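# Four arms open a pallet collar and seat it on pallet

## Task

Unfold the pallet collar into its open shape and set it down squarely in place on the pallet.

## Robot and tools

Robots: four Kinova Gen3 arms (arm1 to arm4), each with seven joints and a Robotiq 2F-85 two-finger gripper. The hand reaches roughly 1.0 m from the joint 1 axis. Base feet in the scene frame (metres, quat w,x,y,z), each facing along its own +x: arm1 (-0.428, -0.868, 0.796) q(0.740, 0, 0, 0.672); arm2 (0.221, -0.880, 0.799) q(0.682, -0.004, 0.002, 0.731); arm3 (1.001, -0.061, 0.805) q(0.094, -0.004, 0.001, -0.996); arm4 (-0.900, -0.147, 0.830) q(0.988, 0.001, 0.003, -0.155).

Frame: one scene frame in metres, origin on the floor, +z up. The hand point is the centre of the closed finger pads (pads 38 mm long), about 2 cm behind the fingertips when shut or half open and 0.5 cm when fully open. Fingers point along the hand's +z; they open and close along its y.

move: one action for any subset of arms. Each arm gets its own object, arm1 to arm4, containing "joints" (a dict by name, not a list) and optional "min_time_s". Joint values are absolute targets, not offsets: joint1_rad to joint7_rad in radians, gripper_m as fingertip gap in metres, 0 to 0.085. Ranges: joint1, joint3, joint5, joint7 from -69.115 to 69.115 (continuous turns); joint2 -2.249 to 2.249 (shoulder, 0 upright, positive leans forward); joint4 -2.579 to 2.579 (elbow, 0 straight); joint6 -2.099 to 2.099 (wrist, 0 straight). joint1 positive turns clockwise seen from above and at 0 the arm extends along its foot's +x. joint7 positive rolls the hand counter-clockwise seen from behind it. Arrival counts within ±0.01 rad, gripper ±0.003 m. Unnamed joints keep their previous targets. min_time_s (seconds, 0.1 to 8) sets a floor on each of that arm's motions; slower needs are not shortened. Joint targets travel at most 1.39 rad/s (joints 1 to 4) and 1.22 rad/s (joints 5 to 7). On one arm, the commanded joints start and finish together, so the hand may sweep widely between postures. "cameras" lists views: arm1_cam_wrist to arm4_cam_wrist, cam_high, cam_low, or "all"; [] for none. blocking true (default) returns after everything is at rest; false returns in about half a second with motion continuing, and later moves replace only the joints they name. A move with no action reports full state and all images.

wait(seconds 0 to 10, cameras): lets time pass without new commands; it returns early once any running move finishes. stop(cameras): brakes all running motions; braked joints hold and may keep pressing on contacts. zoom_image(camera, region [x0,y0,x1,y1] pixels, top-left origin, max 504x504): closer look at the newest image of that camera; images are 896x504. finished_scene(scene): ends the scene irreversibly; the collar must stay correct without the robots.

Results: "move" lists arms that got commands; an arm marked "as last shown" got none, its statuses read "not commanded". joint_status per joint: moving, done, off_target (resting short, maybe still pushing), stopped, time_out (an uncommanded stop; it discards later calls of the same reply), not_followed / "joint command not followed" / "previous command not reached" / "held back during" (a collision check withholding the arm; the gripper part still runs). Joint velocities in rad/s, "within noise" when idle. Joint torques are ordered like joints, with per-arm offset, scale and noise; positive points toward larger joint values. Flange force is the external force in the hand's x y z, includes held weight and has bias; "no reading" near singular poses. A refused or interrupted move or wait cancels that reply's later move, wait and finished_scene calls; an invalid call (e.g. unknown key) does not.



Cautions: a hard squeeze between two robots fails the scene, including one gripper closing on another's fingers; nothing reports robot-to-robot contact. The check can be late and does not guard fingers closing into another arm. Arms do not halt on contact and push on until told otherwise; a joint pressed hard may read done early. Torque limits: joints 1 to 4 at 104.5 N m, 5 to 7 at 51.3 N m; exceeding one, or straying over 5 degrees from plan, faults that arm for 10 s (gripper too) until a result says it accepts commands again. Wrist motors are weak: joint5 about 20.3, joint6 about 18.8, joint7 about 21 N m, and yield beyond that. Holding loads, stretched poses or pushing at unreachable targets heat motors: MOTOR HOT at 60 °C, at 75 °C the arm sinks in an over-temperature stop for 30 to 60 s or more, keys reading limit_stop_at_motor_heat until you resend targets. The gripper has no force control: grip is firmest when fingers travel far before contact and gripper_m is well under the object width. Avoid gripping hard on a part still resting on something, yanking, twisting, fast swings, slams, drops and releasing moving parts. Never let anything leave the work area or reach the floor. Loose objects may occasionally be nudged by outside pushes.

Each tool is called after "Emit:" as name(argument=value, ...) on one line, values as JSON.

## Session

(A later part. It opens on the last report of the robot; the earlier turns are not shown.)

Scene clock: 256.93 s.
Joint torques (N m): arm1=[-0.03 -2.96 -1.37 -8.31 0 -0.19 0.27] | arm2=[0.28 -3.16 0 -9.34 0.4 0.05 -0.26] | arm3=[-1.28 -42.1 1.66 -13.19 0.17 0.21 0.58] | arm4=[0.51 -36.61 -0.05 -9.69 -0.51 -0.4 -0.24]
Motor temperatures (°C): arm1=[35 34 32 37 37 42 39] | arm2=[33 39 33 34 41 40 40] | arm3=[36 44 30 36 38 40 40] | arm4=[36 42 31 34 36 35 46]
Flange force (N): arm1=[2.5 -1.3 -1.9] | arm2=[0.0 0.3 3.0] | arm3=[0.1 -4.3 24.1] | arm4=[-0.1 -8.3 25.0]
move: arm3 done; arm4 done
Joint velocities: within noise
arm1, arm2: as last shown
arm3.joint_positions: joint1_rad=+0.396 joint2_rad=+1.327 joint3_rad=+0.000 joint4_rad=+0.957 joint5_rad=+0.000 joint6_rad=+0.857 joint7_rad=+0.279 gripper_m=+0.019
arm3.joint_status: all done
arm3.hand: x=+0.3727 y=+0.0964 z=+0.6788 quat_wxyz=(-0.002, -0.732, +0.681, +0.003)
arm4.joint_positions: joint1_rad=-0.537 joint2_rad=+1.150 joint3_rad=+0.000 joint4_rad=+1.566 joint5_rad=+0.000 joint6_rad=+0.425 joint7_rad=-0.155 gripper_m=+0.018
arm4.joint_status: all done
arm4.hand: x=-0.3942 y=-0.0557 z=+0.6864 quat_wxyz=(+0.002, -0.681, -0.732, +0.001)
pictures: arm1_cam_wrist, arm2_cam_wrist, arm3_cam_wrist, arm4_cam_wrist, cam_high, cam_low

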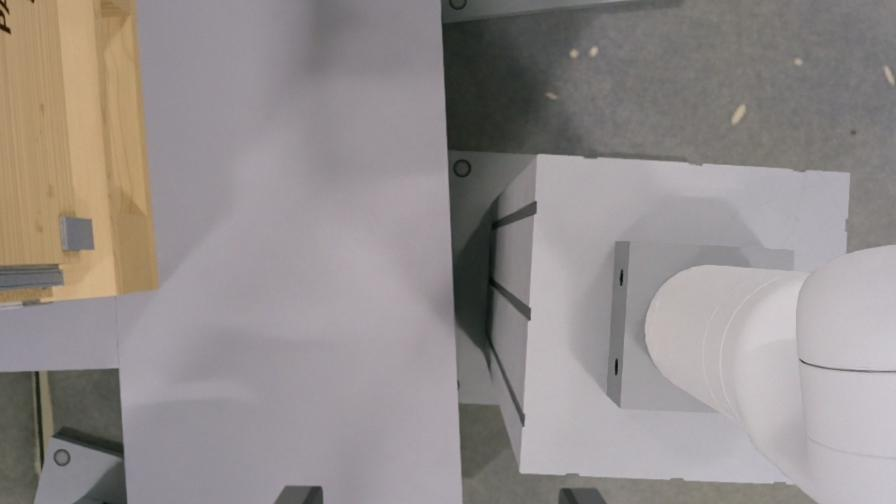

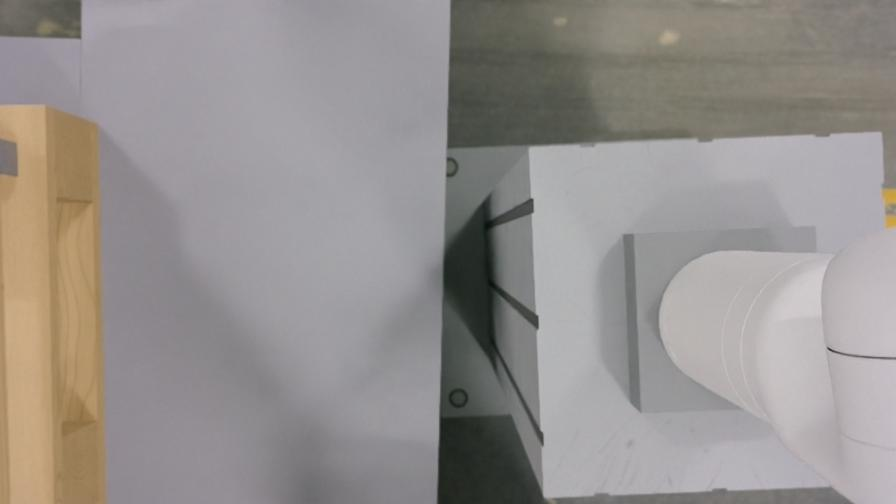

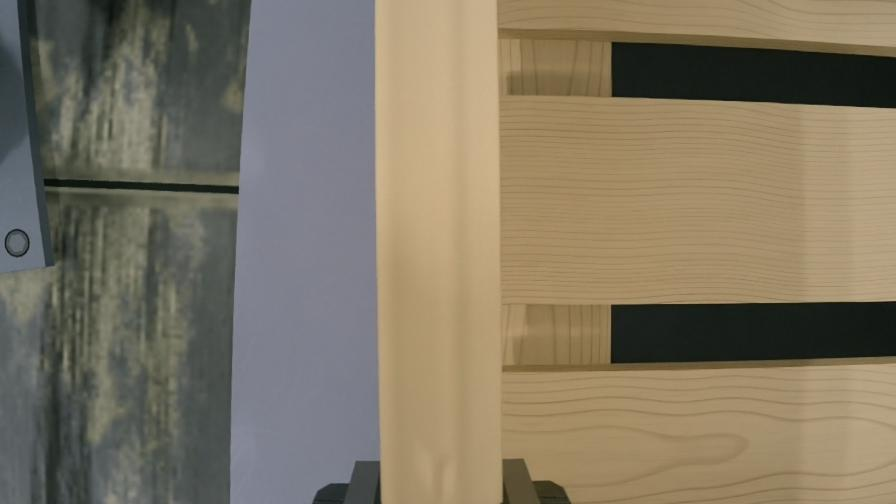

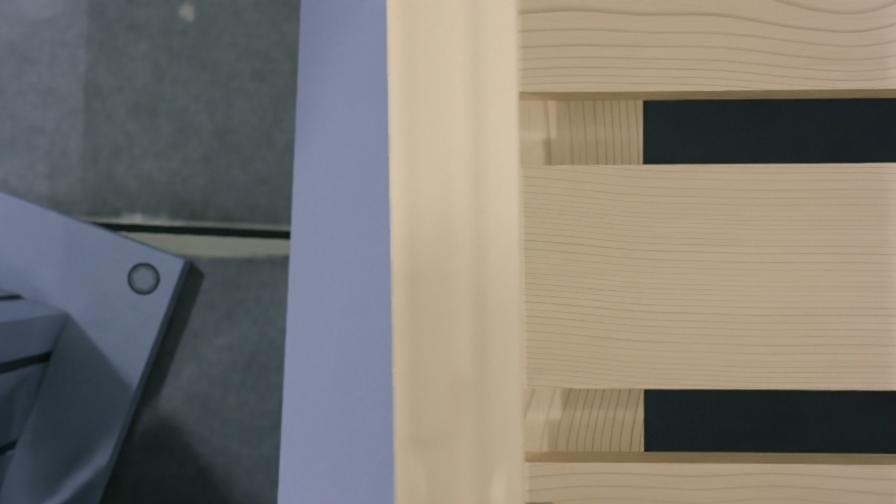

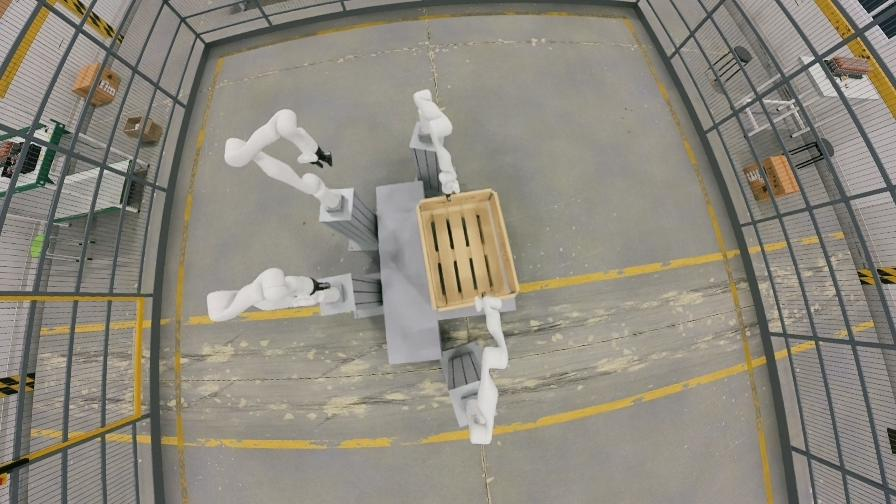

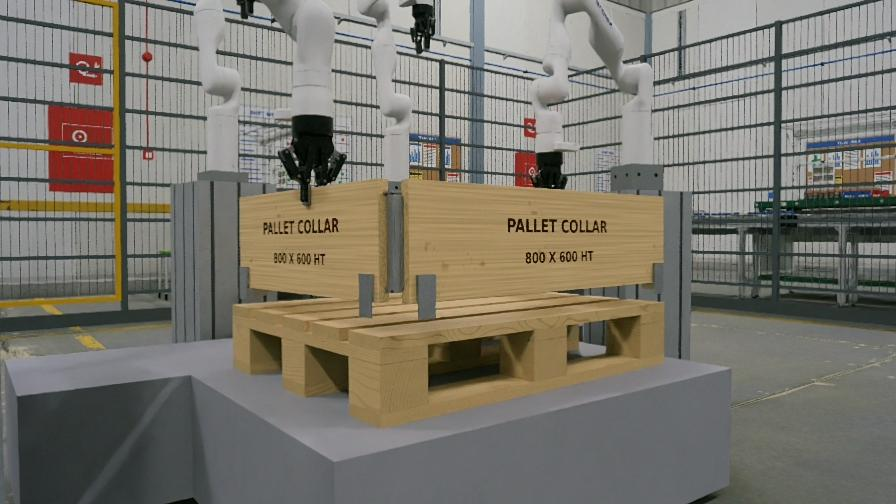

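Emit:
move(arm3={"joints": {"joint1_rad": 0.3597, "joint2_rad": 1.355, "joint4_rad": 0.9671, "joint6_rad": 0.8195, "joint7_rad": 0.2268}, "min_time_s": 2}, arm4={"joints": {"joint1_rad": -0.5073, "joint2_rad": 1.1901, "joint4_rad": 1.5644, "joint6_rad": 0.3871, "joint7_rad": -0.1408}, "min_time_s": 2}, cameras=["all"])

Emit:
zoom_image(camera="cam_low", region=[220, 250, 460, 385])

Emit:
zoom_image(camera="cam_low", region=[560, 250, 700, 329])

Emit:
zoom_image(camera="arm1_cam_wrist", region=[0, 180, 200, 340])

Emit:
zoom_image(camera="arm2_cam_wrist", region=[0, 80, 140, 230])

Scene clock: 278.97 s.
Joint torques (N m): arm1=[-0.08 -2.96 -1.34 -8.38 -0.06 -0.14 0.3] | arm2=[0.21 -3.16 0.01 -9.32 0.4 0.08 -0.25] | arm3=[-1.27 -41.48 2.05 -12.1 0.55 0.46 0.79] | arm4=[0.65 -35.34 0.09 -7.82 -0.6 0.34 -0.38]
Motor temperatures (°C): arm1=[35 33 32 37 37 42 39] | arm2=[33 38 33 34 41 40 40] | arm3=[36 46 30 36 38 40 40] | arm4=[36 42 31 34 36 35 46]
Flange force (N): arm1=[2.4 -1.3 -1.4] | arm2=[0.0 0.2 3.0] | arm3=[-0.4 -2.1 24.2] | arm4=[0.2 -6.6 24.4]
move: arm3 done; arm4 done
Joint velocities: within noise
arm1.joint_positions: joint1_rad=-0.178 joint2_rad=-0.300 joint3_rad=+0.000 joint4_rad=+1.600 joint5_rad=+0.000 joint6_rad=+1.840 joint7_rad=+3.000 gripper_m=+0.045
arm1.joint_status: not commanded
arm1.hand: x=-0.4183 y=-0.6871 z=+1.2551 quat_wxyz=(-0.001, +1.000, -0.030, +0.000)
arm2.joint_positions: joint1_rad=-0.118 joint2_rad=-0.300 joint3_rad=+0.000 joint4_rad=+1.600 joint5_rad=+0.000 joint6_rad=+1.840 joint7_rad=+3.000 gripper_m=+0.036
arm2.joint_status: not commanded
arm2.hand: x=+0.2106 y=-0.6955 z=+1.2573 quat_wxyz=(+0.003, +1.000, +0.023, +0.002)
arm3.joint_positions: joint1_rad=+0.360 joint2_rad=+1.355 joint3_rad=+0.000 joint4_rad=+0.967 joint5_rad=+0.000 joint6_rad=+0.820 joint7_rad=+0.227 gripper_m=+0.019
arm3.joint_status: all done
arm3.hand: x=+0.3724 y=+0.0725 z=+0.6588 quat_wxyz=(-0.002, -0.727, +0.687, +0.003)
arm4.joint_positions: joint1_rad=-0.507 joint2_rad=+1.190 joint3_rad=+0.000 joint4_rad=+1.564 joint5_rad=+0.000 joint6_rad=+0.387 joint7_rad=-0.141 gripper_m=+0.018
arm4.joint_status: all done
arm4.hand: x=-0.3962 y=-0.0718 z=+0.6663 quat_wxyz=(+0.002, -0.687, -0.727, +0.001)
pictures: arm1_cam_wrist, arm2_cam_wrist, arm3_cam_wrist, arm4_cam_wrist, cam_high, cam_low

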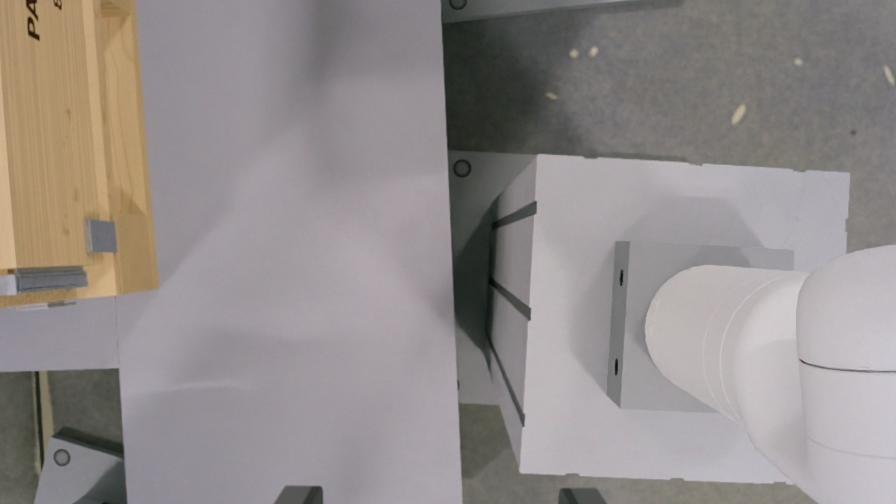

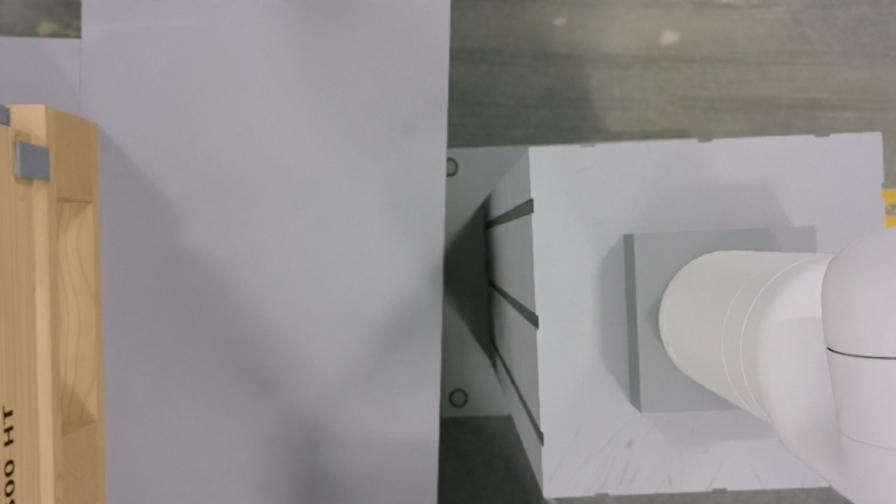

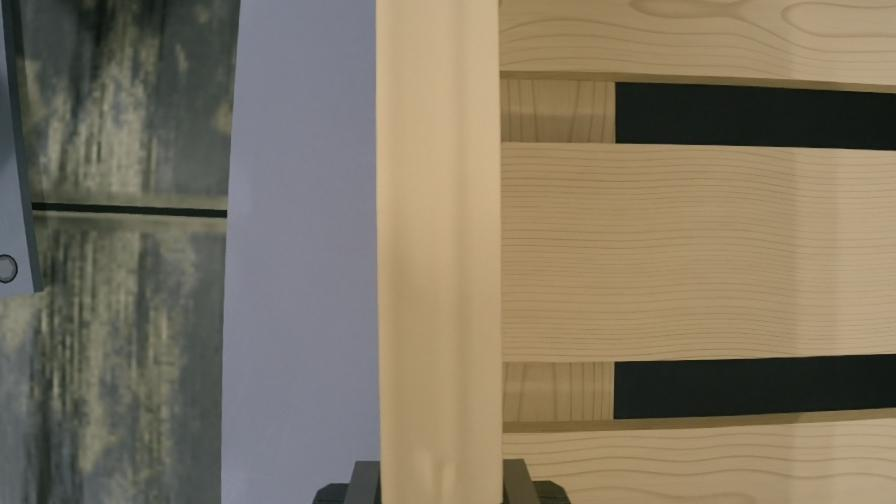

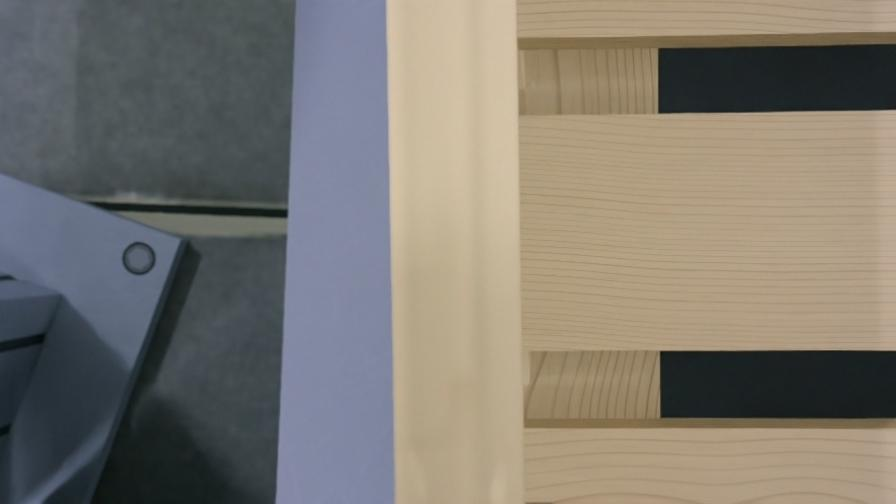

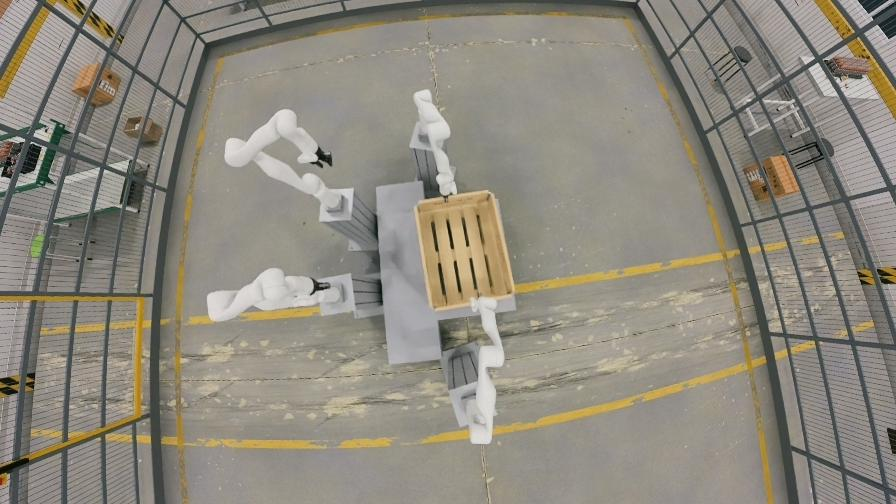

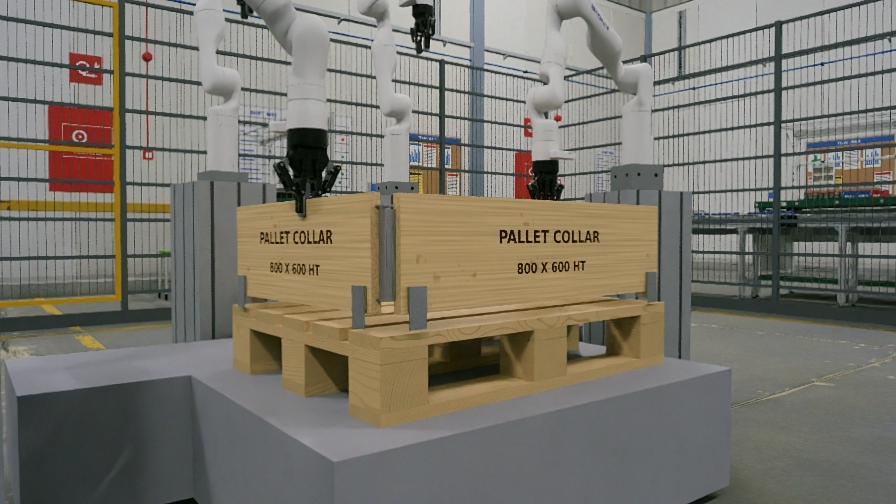

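Scaled by 2.100 from the camera's image (finer frame: 1280x720).

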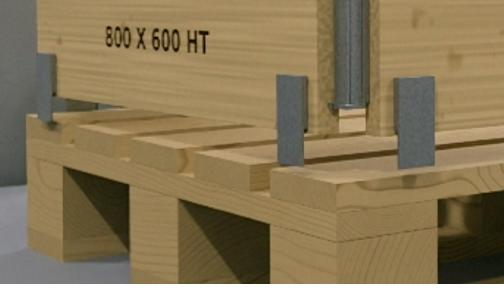

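Scaled by 3.600 from the camera's image (finer frame: 1280x720).

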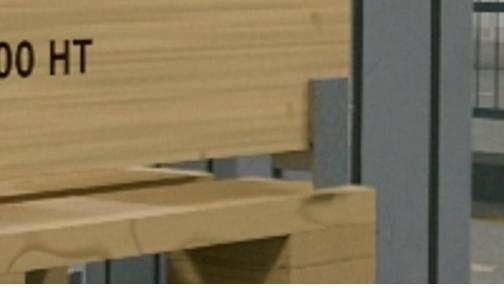

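Scaled by 2.520 from the camera's image (finer frame: 1280x720).

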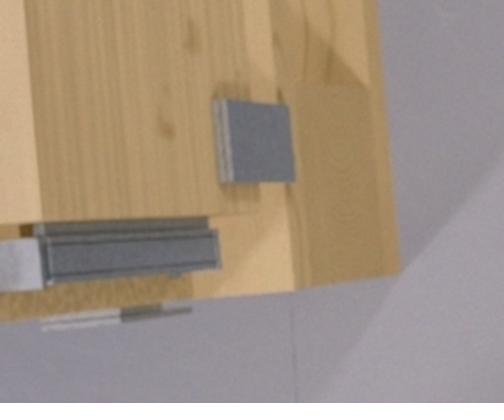

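Scaled by 3.360 from the camera's image (finer frame: 1280x720).

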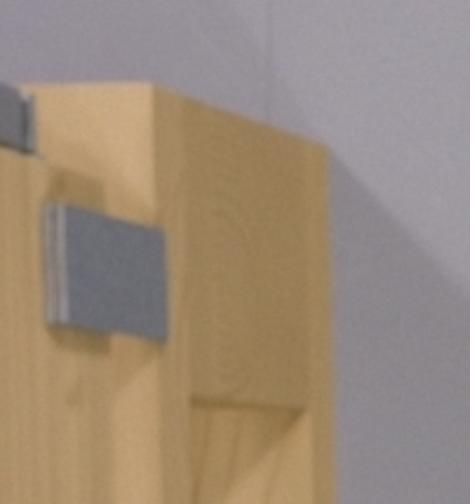

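Emit:
zoom_image(camera="cam_low", region=[340, 280, 450, 350])

Emit:
zoom_image(camera="cam_low", region=[225, 265, 275, 325])

Emit:
zoom_image(camera="cam_low", region=[625, 260, 685, 320])

Emit:
move(arm1={"joints": {"joint1_rad": -1.0303, "joint2_rad": 0.935, "joint4_rad": 2.2096, "joint5_rad": 1.7958, "joint6_rad": 0.8506, "joint7_rad": 1.567}, "min_time_s": 3}, cameras=["arm1_cam_wrist"])

Scaled by 4.582 from the camera's image (finer frame: 1280x720).

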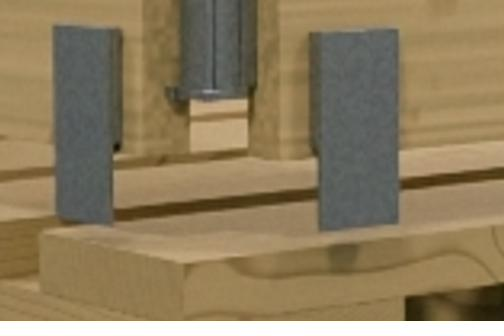

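Scaled by 8.400 from the camera's image (finer frame: 1280x720).

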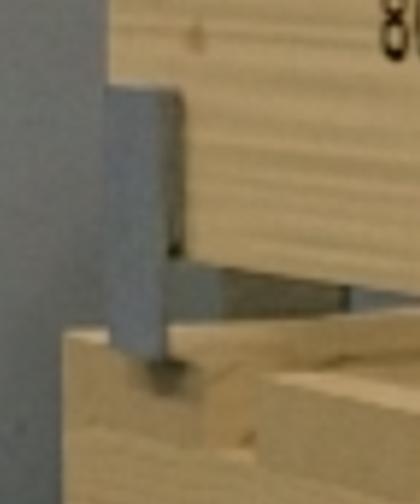

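Scaled by 8.400 from the camera's image (finer frame: 1280x720).

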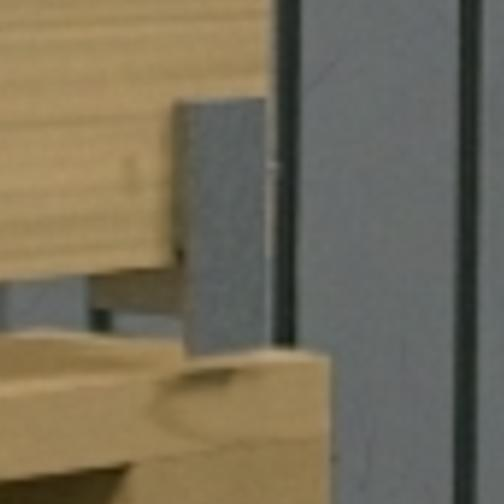

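Scene clock: 287.23 s.
Joint torques (N m): arm1=[0.01 -16.95 1.15 -0.24 -0.1 2.16 0.26] | arm2=[0.26 -3.13 -0.03 -9.34 0.4 0.05 -0.24] | arm3=[-1.23 -41.76 2.06 -12.35 0.67 0.49 0.78] | arm4=[0.62 -35.43 -0.02 -7.89 -0.67 0.35 -0.41]
Motor temperatures (°C): arm1=[35 33 32 37 37 42 39] | arm2=[33 38 33 34 41 40 40] | arm3=[36 46 30 36 38 40 40] | arm4=[36 43 31 34 36 35 46]
Flange force (N): arm1=[-0.7 0.4 2.0] | arm2=[0.1 0.3 3.0] | arm3=[-0.1 -3.1 24.5] | arm4=[0.0 -6.8 24.5]
move: arm1 done
Joint velocities: within noise
arm1.joint_positions: joint1_rad=-1.030 joint2_rad=+0.935 joint3_rad=+0.000 joint4_rad=+2.210 joint5_rad=+1.796 joint6_rad=+0.851 joint7_rad=+1.567 gripper_m=+0.045
arm1.joint_status: all done
arm1.hand: x=-0.5912 y=-0.4329 z=+0.8103 quat_wxyz=(-0.225, +0.763, +0.498, +0.345)
arm2, arm3, arm4: as last shown

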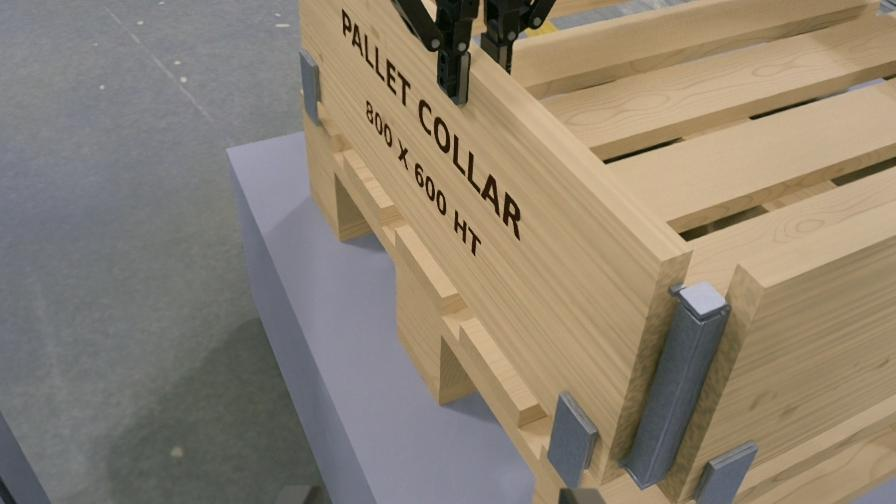

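Emit:
zoom_image(camera="arm1_cam_wrist", region=[470, 360, 770, 504])

Emit:
zoom_image(camera="arm1_cam_wrist", region=[280, 30, 400, 150])

Scaled by 1.680 from the camera's image (finer frame: 1280x720).

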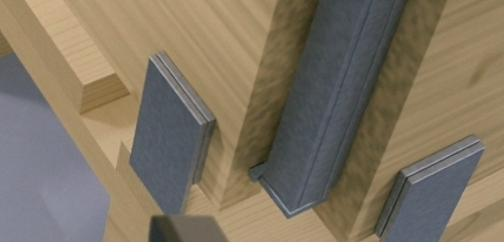

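Scaled by 4.200 from the camera's image (finer frame: 1280x720).

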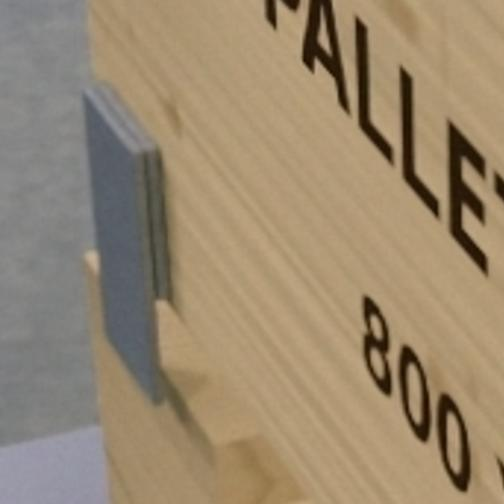

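Emit:
zoom_image(camera="arm1_cam_wrist", region=[290, 60, 370, 180])

Emit:
zoom_image(camera="arm1_cam_wrist", region=[440, 300, 640, 500])

Emit:
zoom_image(camera="arm1_cam_wrist", region=[330, 130, 480, 330])

Scaled by 4.200 from the camera's image (finer frame: 1280x720).

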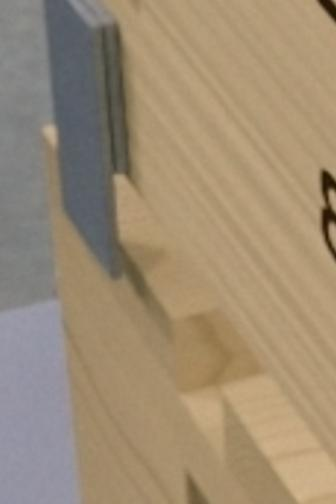

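Scaled by 2.520 from the camera's image (finer frame: 1280x720).

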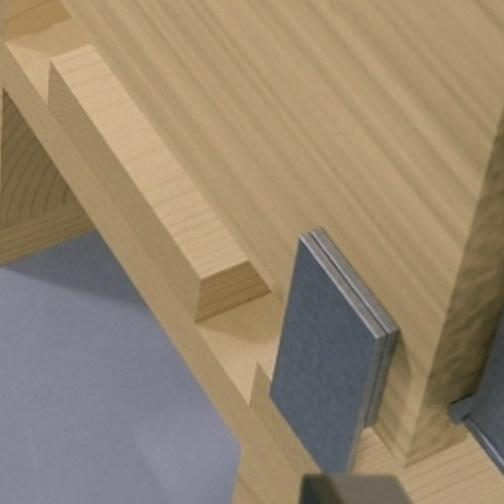

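Scaled by 2.520 from the camera's image (finer frame: 1280x720).

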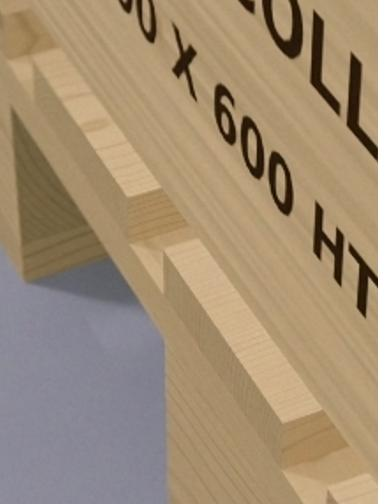

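Emit:
move(arm3={"joints": {"joint1_rad": 0.3606, "joint2_rad": 1.3483, "joint4_rad": 0.9859, "joint6_rad": 0.8074, "joint7_rad": 0.2177}, "min_time_s": 1}, arm4={"joints": {"joint1_rad": -0.5064, "joint2_rad": 1.1921, "joint4_rad": 1.5556, "joint6_rad": 0.3939, "joint7_rad": -0.1499}, "min_time_s": 1}, cameras=["arm1_cam_wrist", "arm2_cam_wrist", "arm3_cam_wrist", "arm4_cam_wrist", "cam_low"])

Emit:
zoom_image(camera="cam_low", region=[340, 280, 450, 350])

Emit:
zoom_image(camera="cam_low", region=[225, 265, 275, 325])

Emit:
zoom_image(camera="cam_low", region=[625, 260, 685, 320])

Emit:
zoom_image(camera="arm1_cam_wrist", region=[290, 60, 370, 180])

Emit:
zoom_image(camera="arm1_cam_wrist", region=[440, 300, 640, 500])

Emit:
zoom_image(camera="arm2_cam_wrist", region=[0, 80, 140, 230])

Scene clock: 326.50 s.
Joint torques (N m): arm1=[-0.08 -16.96 1.06 -0.3 -0.13 2.2 0.28] | arm2=[0.21 -3.19 -0.02 -9.35 0.4 0.06 -0.24] | arm3=[-0.88 -41.01 2 -11.99 0.3 0.54 0.39] | arm4=[0.39 -36.76 -0.06 -8.95 -0.39 -0.4 -0.11]
Motor temperatures (°C): arm1=[35 33 32 37 37 42 39] | arm2=[33 38 33 34 41 40 40] | arm3=[36 52 30 36 38 40 40] | arm4=[36 45 31 34 36 35 46]
Flange force (N): arm1=[-0.6 0.8 2.3] | arm2=[0.0 0.2 3.0] | arm3=[-0.1 -3.1 23.6] | arm4=[0.1 -7.2 25.3]
move: arm3 done; arm4 done
Joint velocities: within noise
arm1, arm2: as last shown
arm3.joint_positions: joint1_rad=+0.361 joint2_rad=+1.348 joint3_rad=+0.000 joint4_rad=+0.986 joint5_rad=+0.000 joint6_rad=+0.807 joint7_rad=+0.218 gripper_m=+0.019
arm3.joint_status: all done
arm3.hand: x=+0.3757 y=+0.0725 z=+0.6588 quat_wxyz=(-0.002, -0.723, +0.691, +0.003)
arm4.joint_positions: joint1_rad=-0.506 joint2_rad=+1.192 joint3_rad=+0.000 joint4_rad=+1.556 joint5_rad=+0.000 joint6_rad=+0.394 joint7_rad=-0.150 gripper_m=+0.018
arm4.joint_status: all done
arm4.hand: x=-0.3939 y=-0.0718 z=+0.6663 quat_wxyz=(+0.002, -0.691, -0.723, +0.001)

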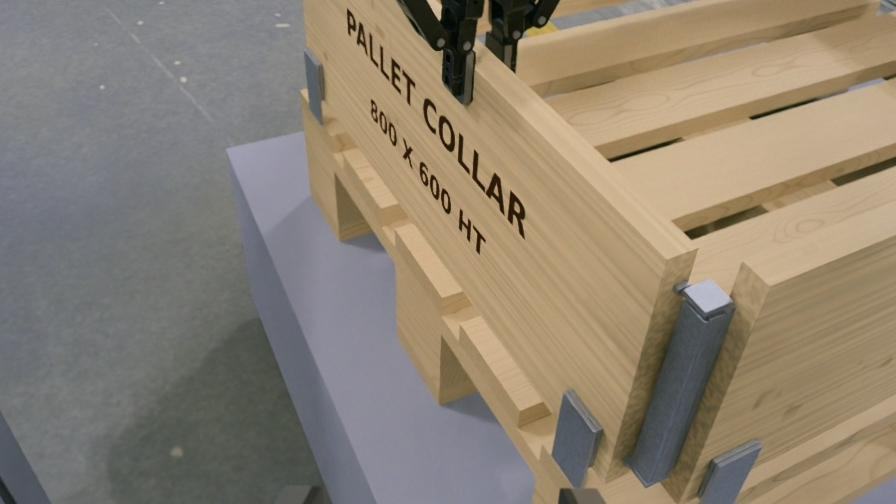

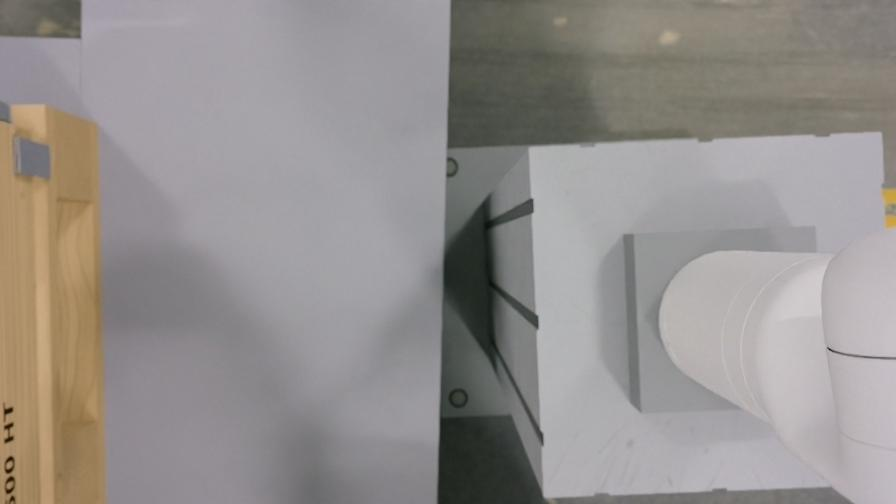

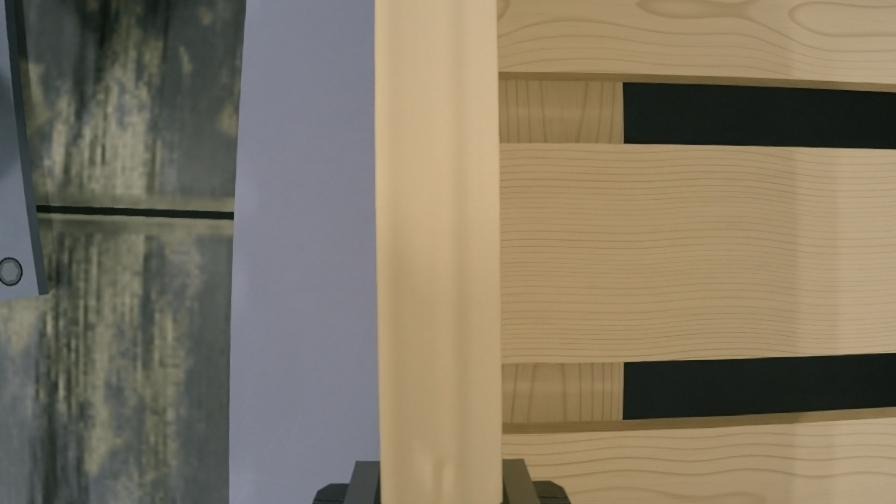

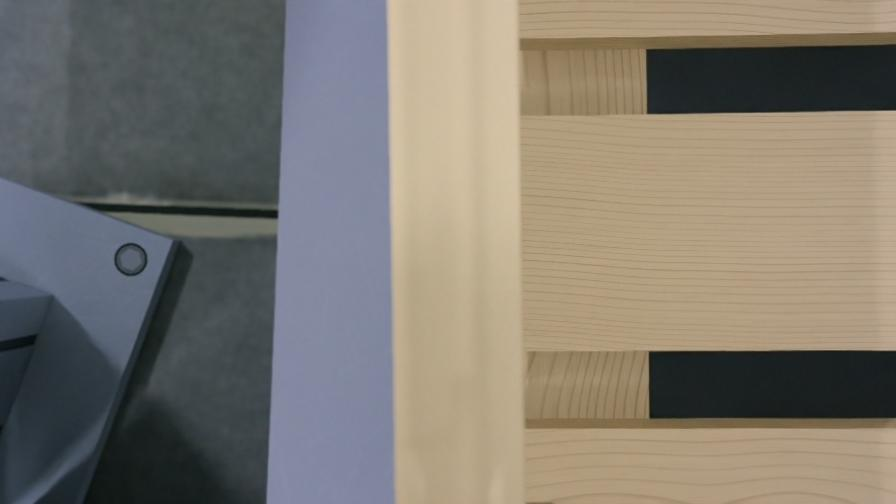

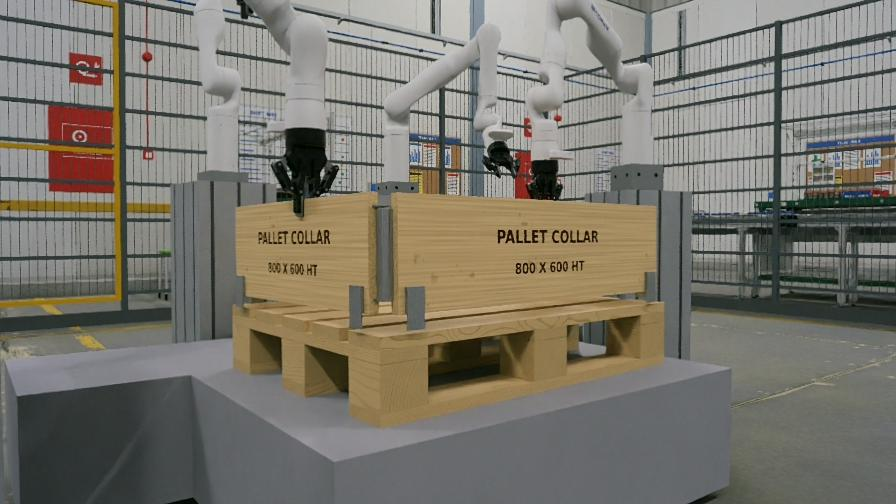

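Scaled by 4.582 from the camera's image (finer frame: 1280x720).

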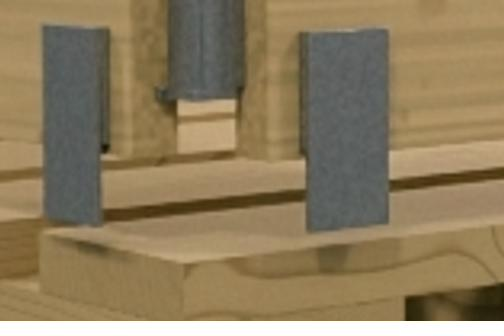

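Scaled by 8.400 from the camera's image (finer frame: 1280x720).

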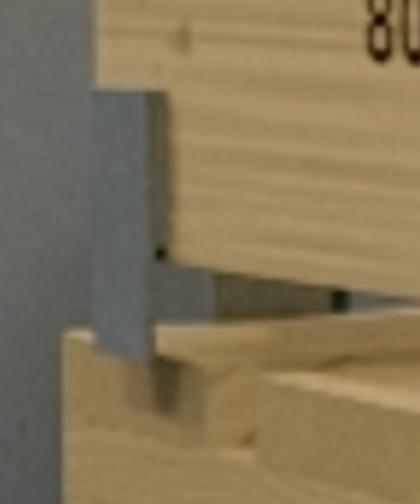

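Scaled by 8.400 from the camera's image (finer frame: 1280x720).

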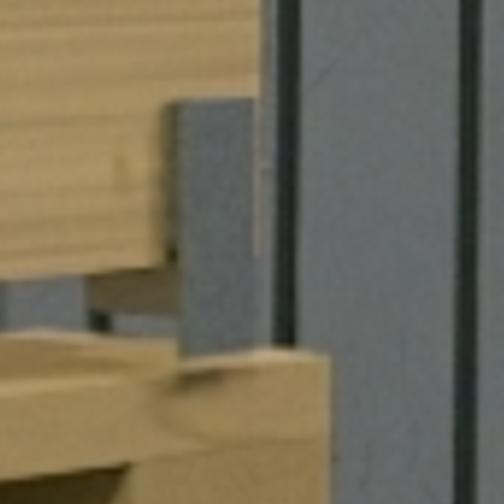

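Scaled by 4.200 from the camera's image (finer frame: 1280x720).

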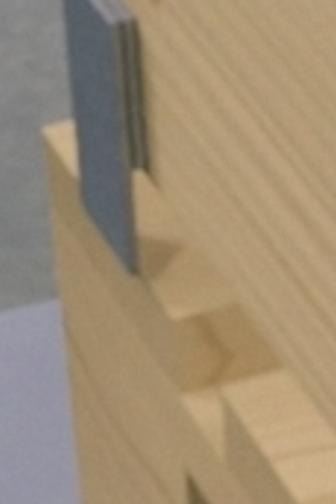

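Scaled by 2.520 from the camera's image (finer frame: 1280x720).

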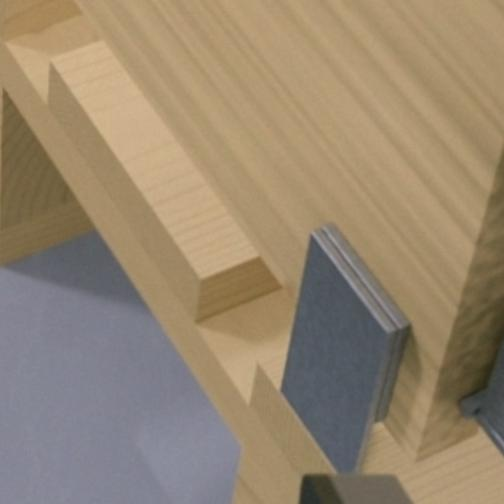

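Scaled by 3.360 from the camera's image (finer frame: 1280x720).

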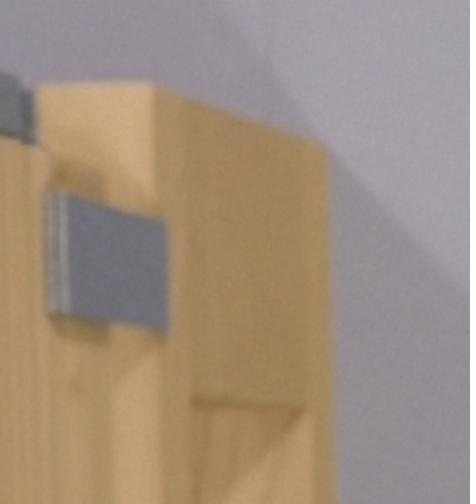

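Emit:
move(arm3={"joints": {"joint1_rad": 0.3571, "joint2_rad": 1.3503, "joint4_rad": 0.9804, "joint6_rad": 0.8109, "joint7_rad": 0.2063}, "min_time_s": 1}, arm4={"joints": {"joint1_rad": -0.5064, "joint2_rad": 1.1902, "joint4_rad": 1.5639, "joint6_rad": 0.3875, "joint7_rad": -0.1579}, "min_time_s": 1}, cameras=["arm1_cam_wrist", "arm2_cam_wrist", "cam_low"])

Emit:
zoom_image(camera="cam_low", region=[340, 280, 450, 350])

Emit:
zoom_image(camera="cam_low", region=[225, 265, 275, 325])

Emit:
zoom_image(camera="cam_low", region=[625, 260, 685, 320])

Emit:
zoom_image(camera="arm1_cam_wrist", region=[290, 60, 370, 180])

Emit:
zoom_image(camera="arm1_cam_wrist", region=[440, 300, 640, 500])

Emit:
zoom_image(camera="arm2_cam_wrist", region=[0, 80, 140, 230])

Emit:
zoom_image(camera="arm1_cam_wrist", region=[640, 420, 840, 504])

Scene clock: 335.93 s.
Joint torques (N m): arm1=[-0.05 -16.96 1.13 -0.26 -0.1 2.12 0.23] | arm2=[0.24 -3.14 -0.02 -9.34 0.39 0.09 -0.25] | arm3=[-0.38 -42.11 2.17 -12.5 0.01 0.22 0.06] | arm4=[0.06 -35.05 -0.13 -7.67 0.03 0.44 0.23]
Motor temperatures (°C): arm1=[35 33 32 37 37 42 39] | arm2=[33 38 33 34 41 40 40] | arm3=[36 54 30 36 38 39 40] | arm4=[36 45 31 34 36 35 46]
Flange force (N): arm1=[-0.6 0.4 2.1] | arm2=[0.1 0.3 3.1] | arm3=[-0.1 -2.4 24.9] | arm4=[0.1 -6.6 24.0]
move: arm3 done; arm4 done
Joint velocities: within noise
arm1, arm2: as last shown
arm3.joint_positions: joint1_rad=+0.357 joint2_rad=+1.350 joint3_rad=+0.000 joint4_rad=+0.980 joint5_rad=+0.000 joint6_rad=+0.811 joint7_rad=+0.206 gripper_m=+0.019
arm3.joint_status: all done
arm3.hand: x=+0.3743 y=+0.0705 z=+0.6588 quat_wxyz=(-0.002, -0.720, +0.694, +0.003)
arm4.joint_positions: joint1_rad=-0.506 joint2_rad=+1.190 joint3_rad=+0.000 joint4_rad=+1.564 joint5_rad=+0.000 joint6_rad=+0.387 joint7_rad=-0.158 gripper_m=+0.018
arm4.joint_status: all done
arm4.hand: x=-0.3960 y=-0.0722 z=+0.6663 quat_wxyz=(+0.002, -0.694, -0.720, +0.001)

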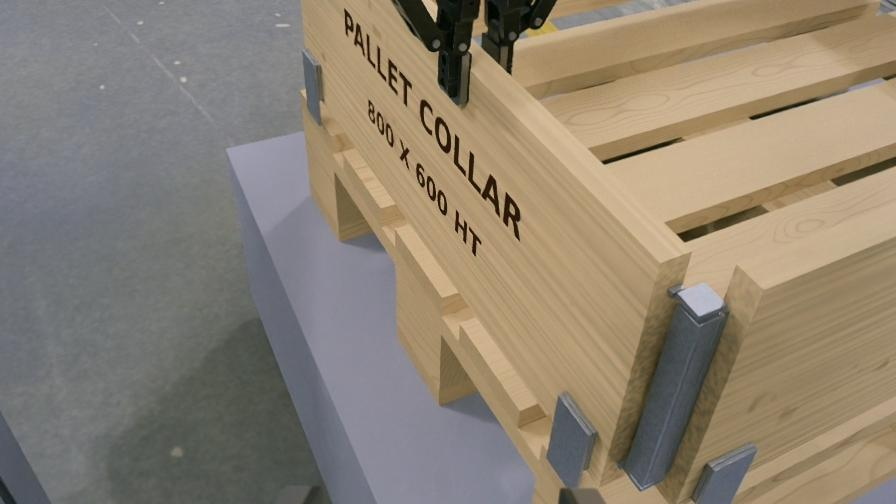

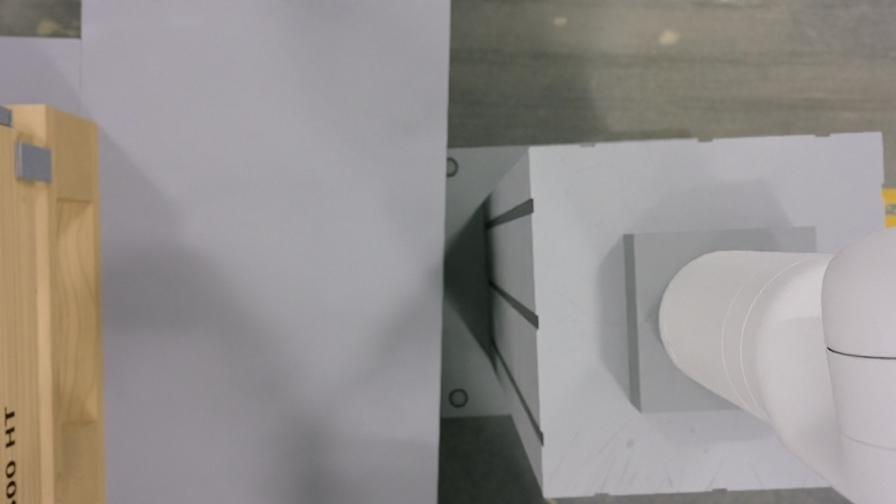

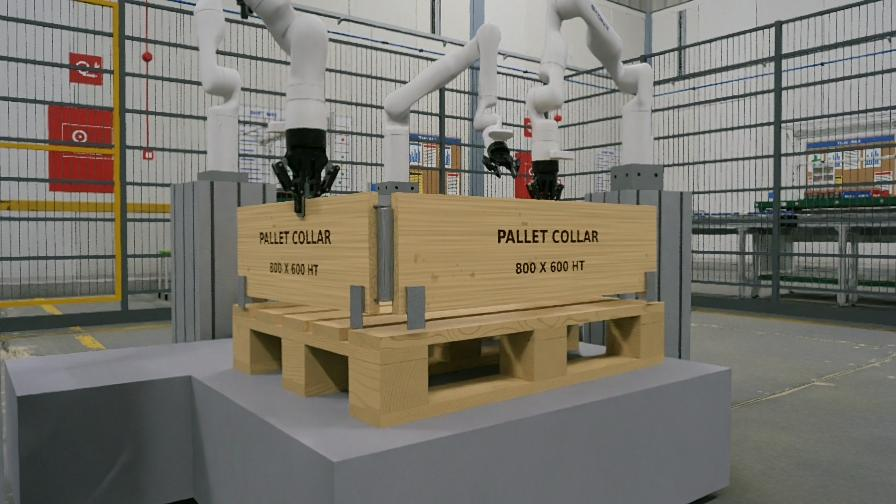

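Scaled by 4.582 from the camera's image (finer frame: 1280x720).

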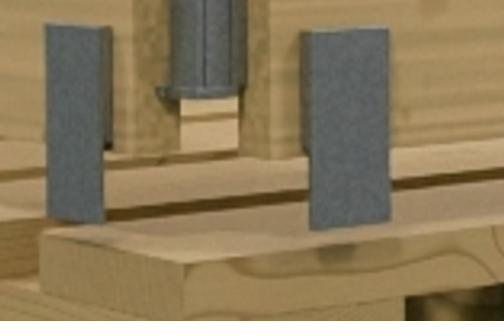

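Scaled by 8.400 from the camera's image (finer frame: 1280x720).

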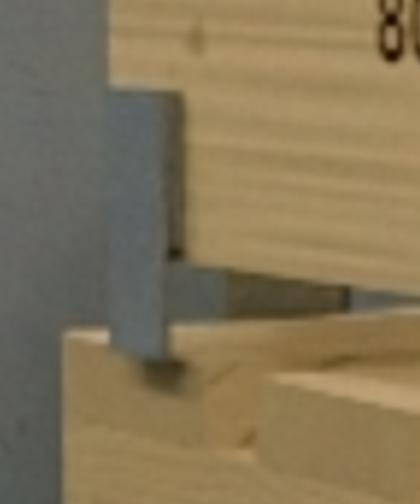

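Scaled by 8.400 from the camera's image (finer frame: 1280x720).

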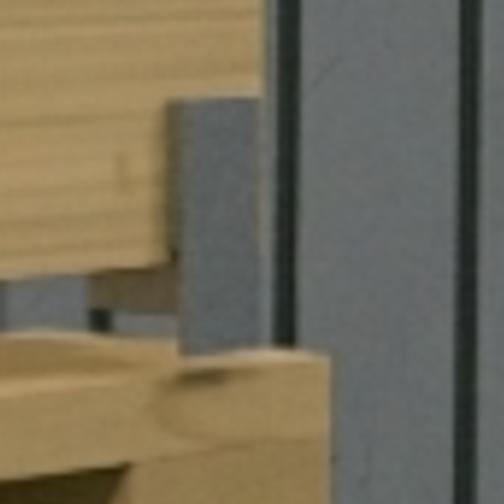

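Scaled by 4.200 from the camera's image (finer frame: 1280x720).

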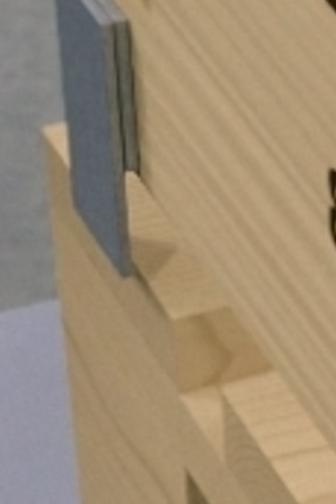

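Scaled by 2.520 from the camera's image (finer frame: 1280x720).

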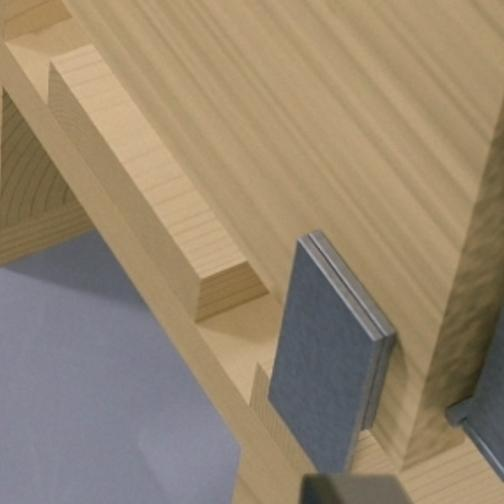

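Scaled by 3.360 from the camera's image (finer frame: 1280x720).

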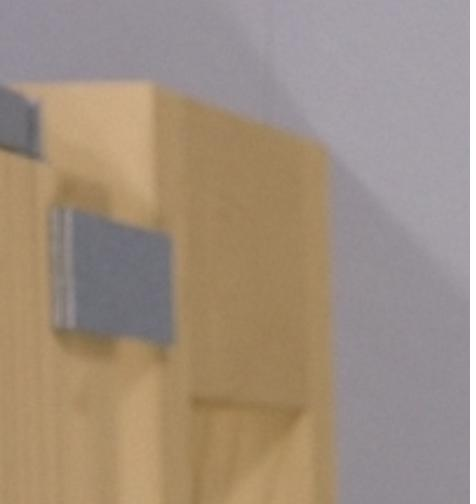

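Scaled by 2.520 from the camera's image (finer frame: 1280x720).

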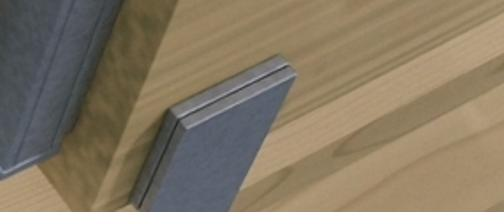

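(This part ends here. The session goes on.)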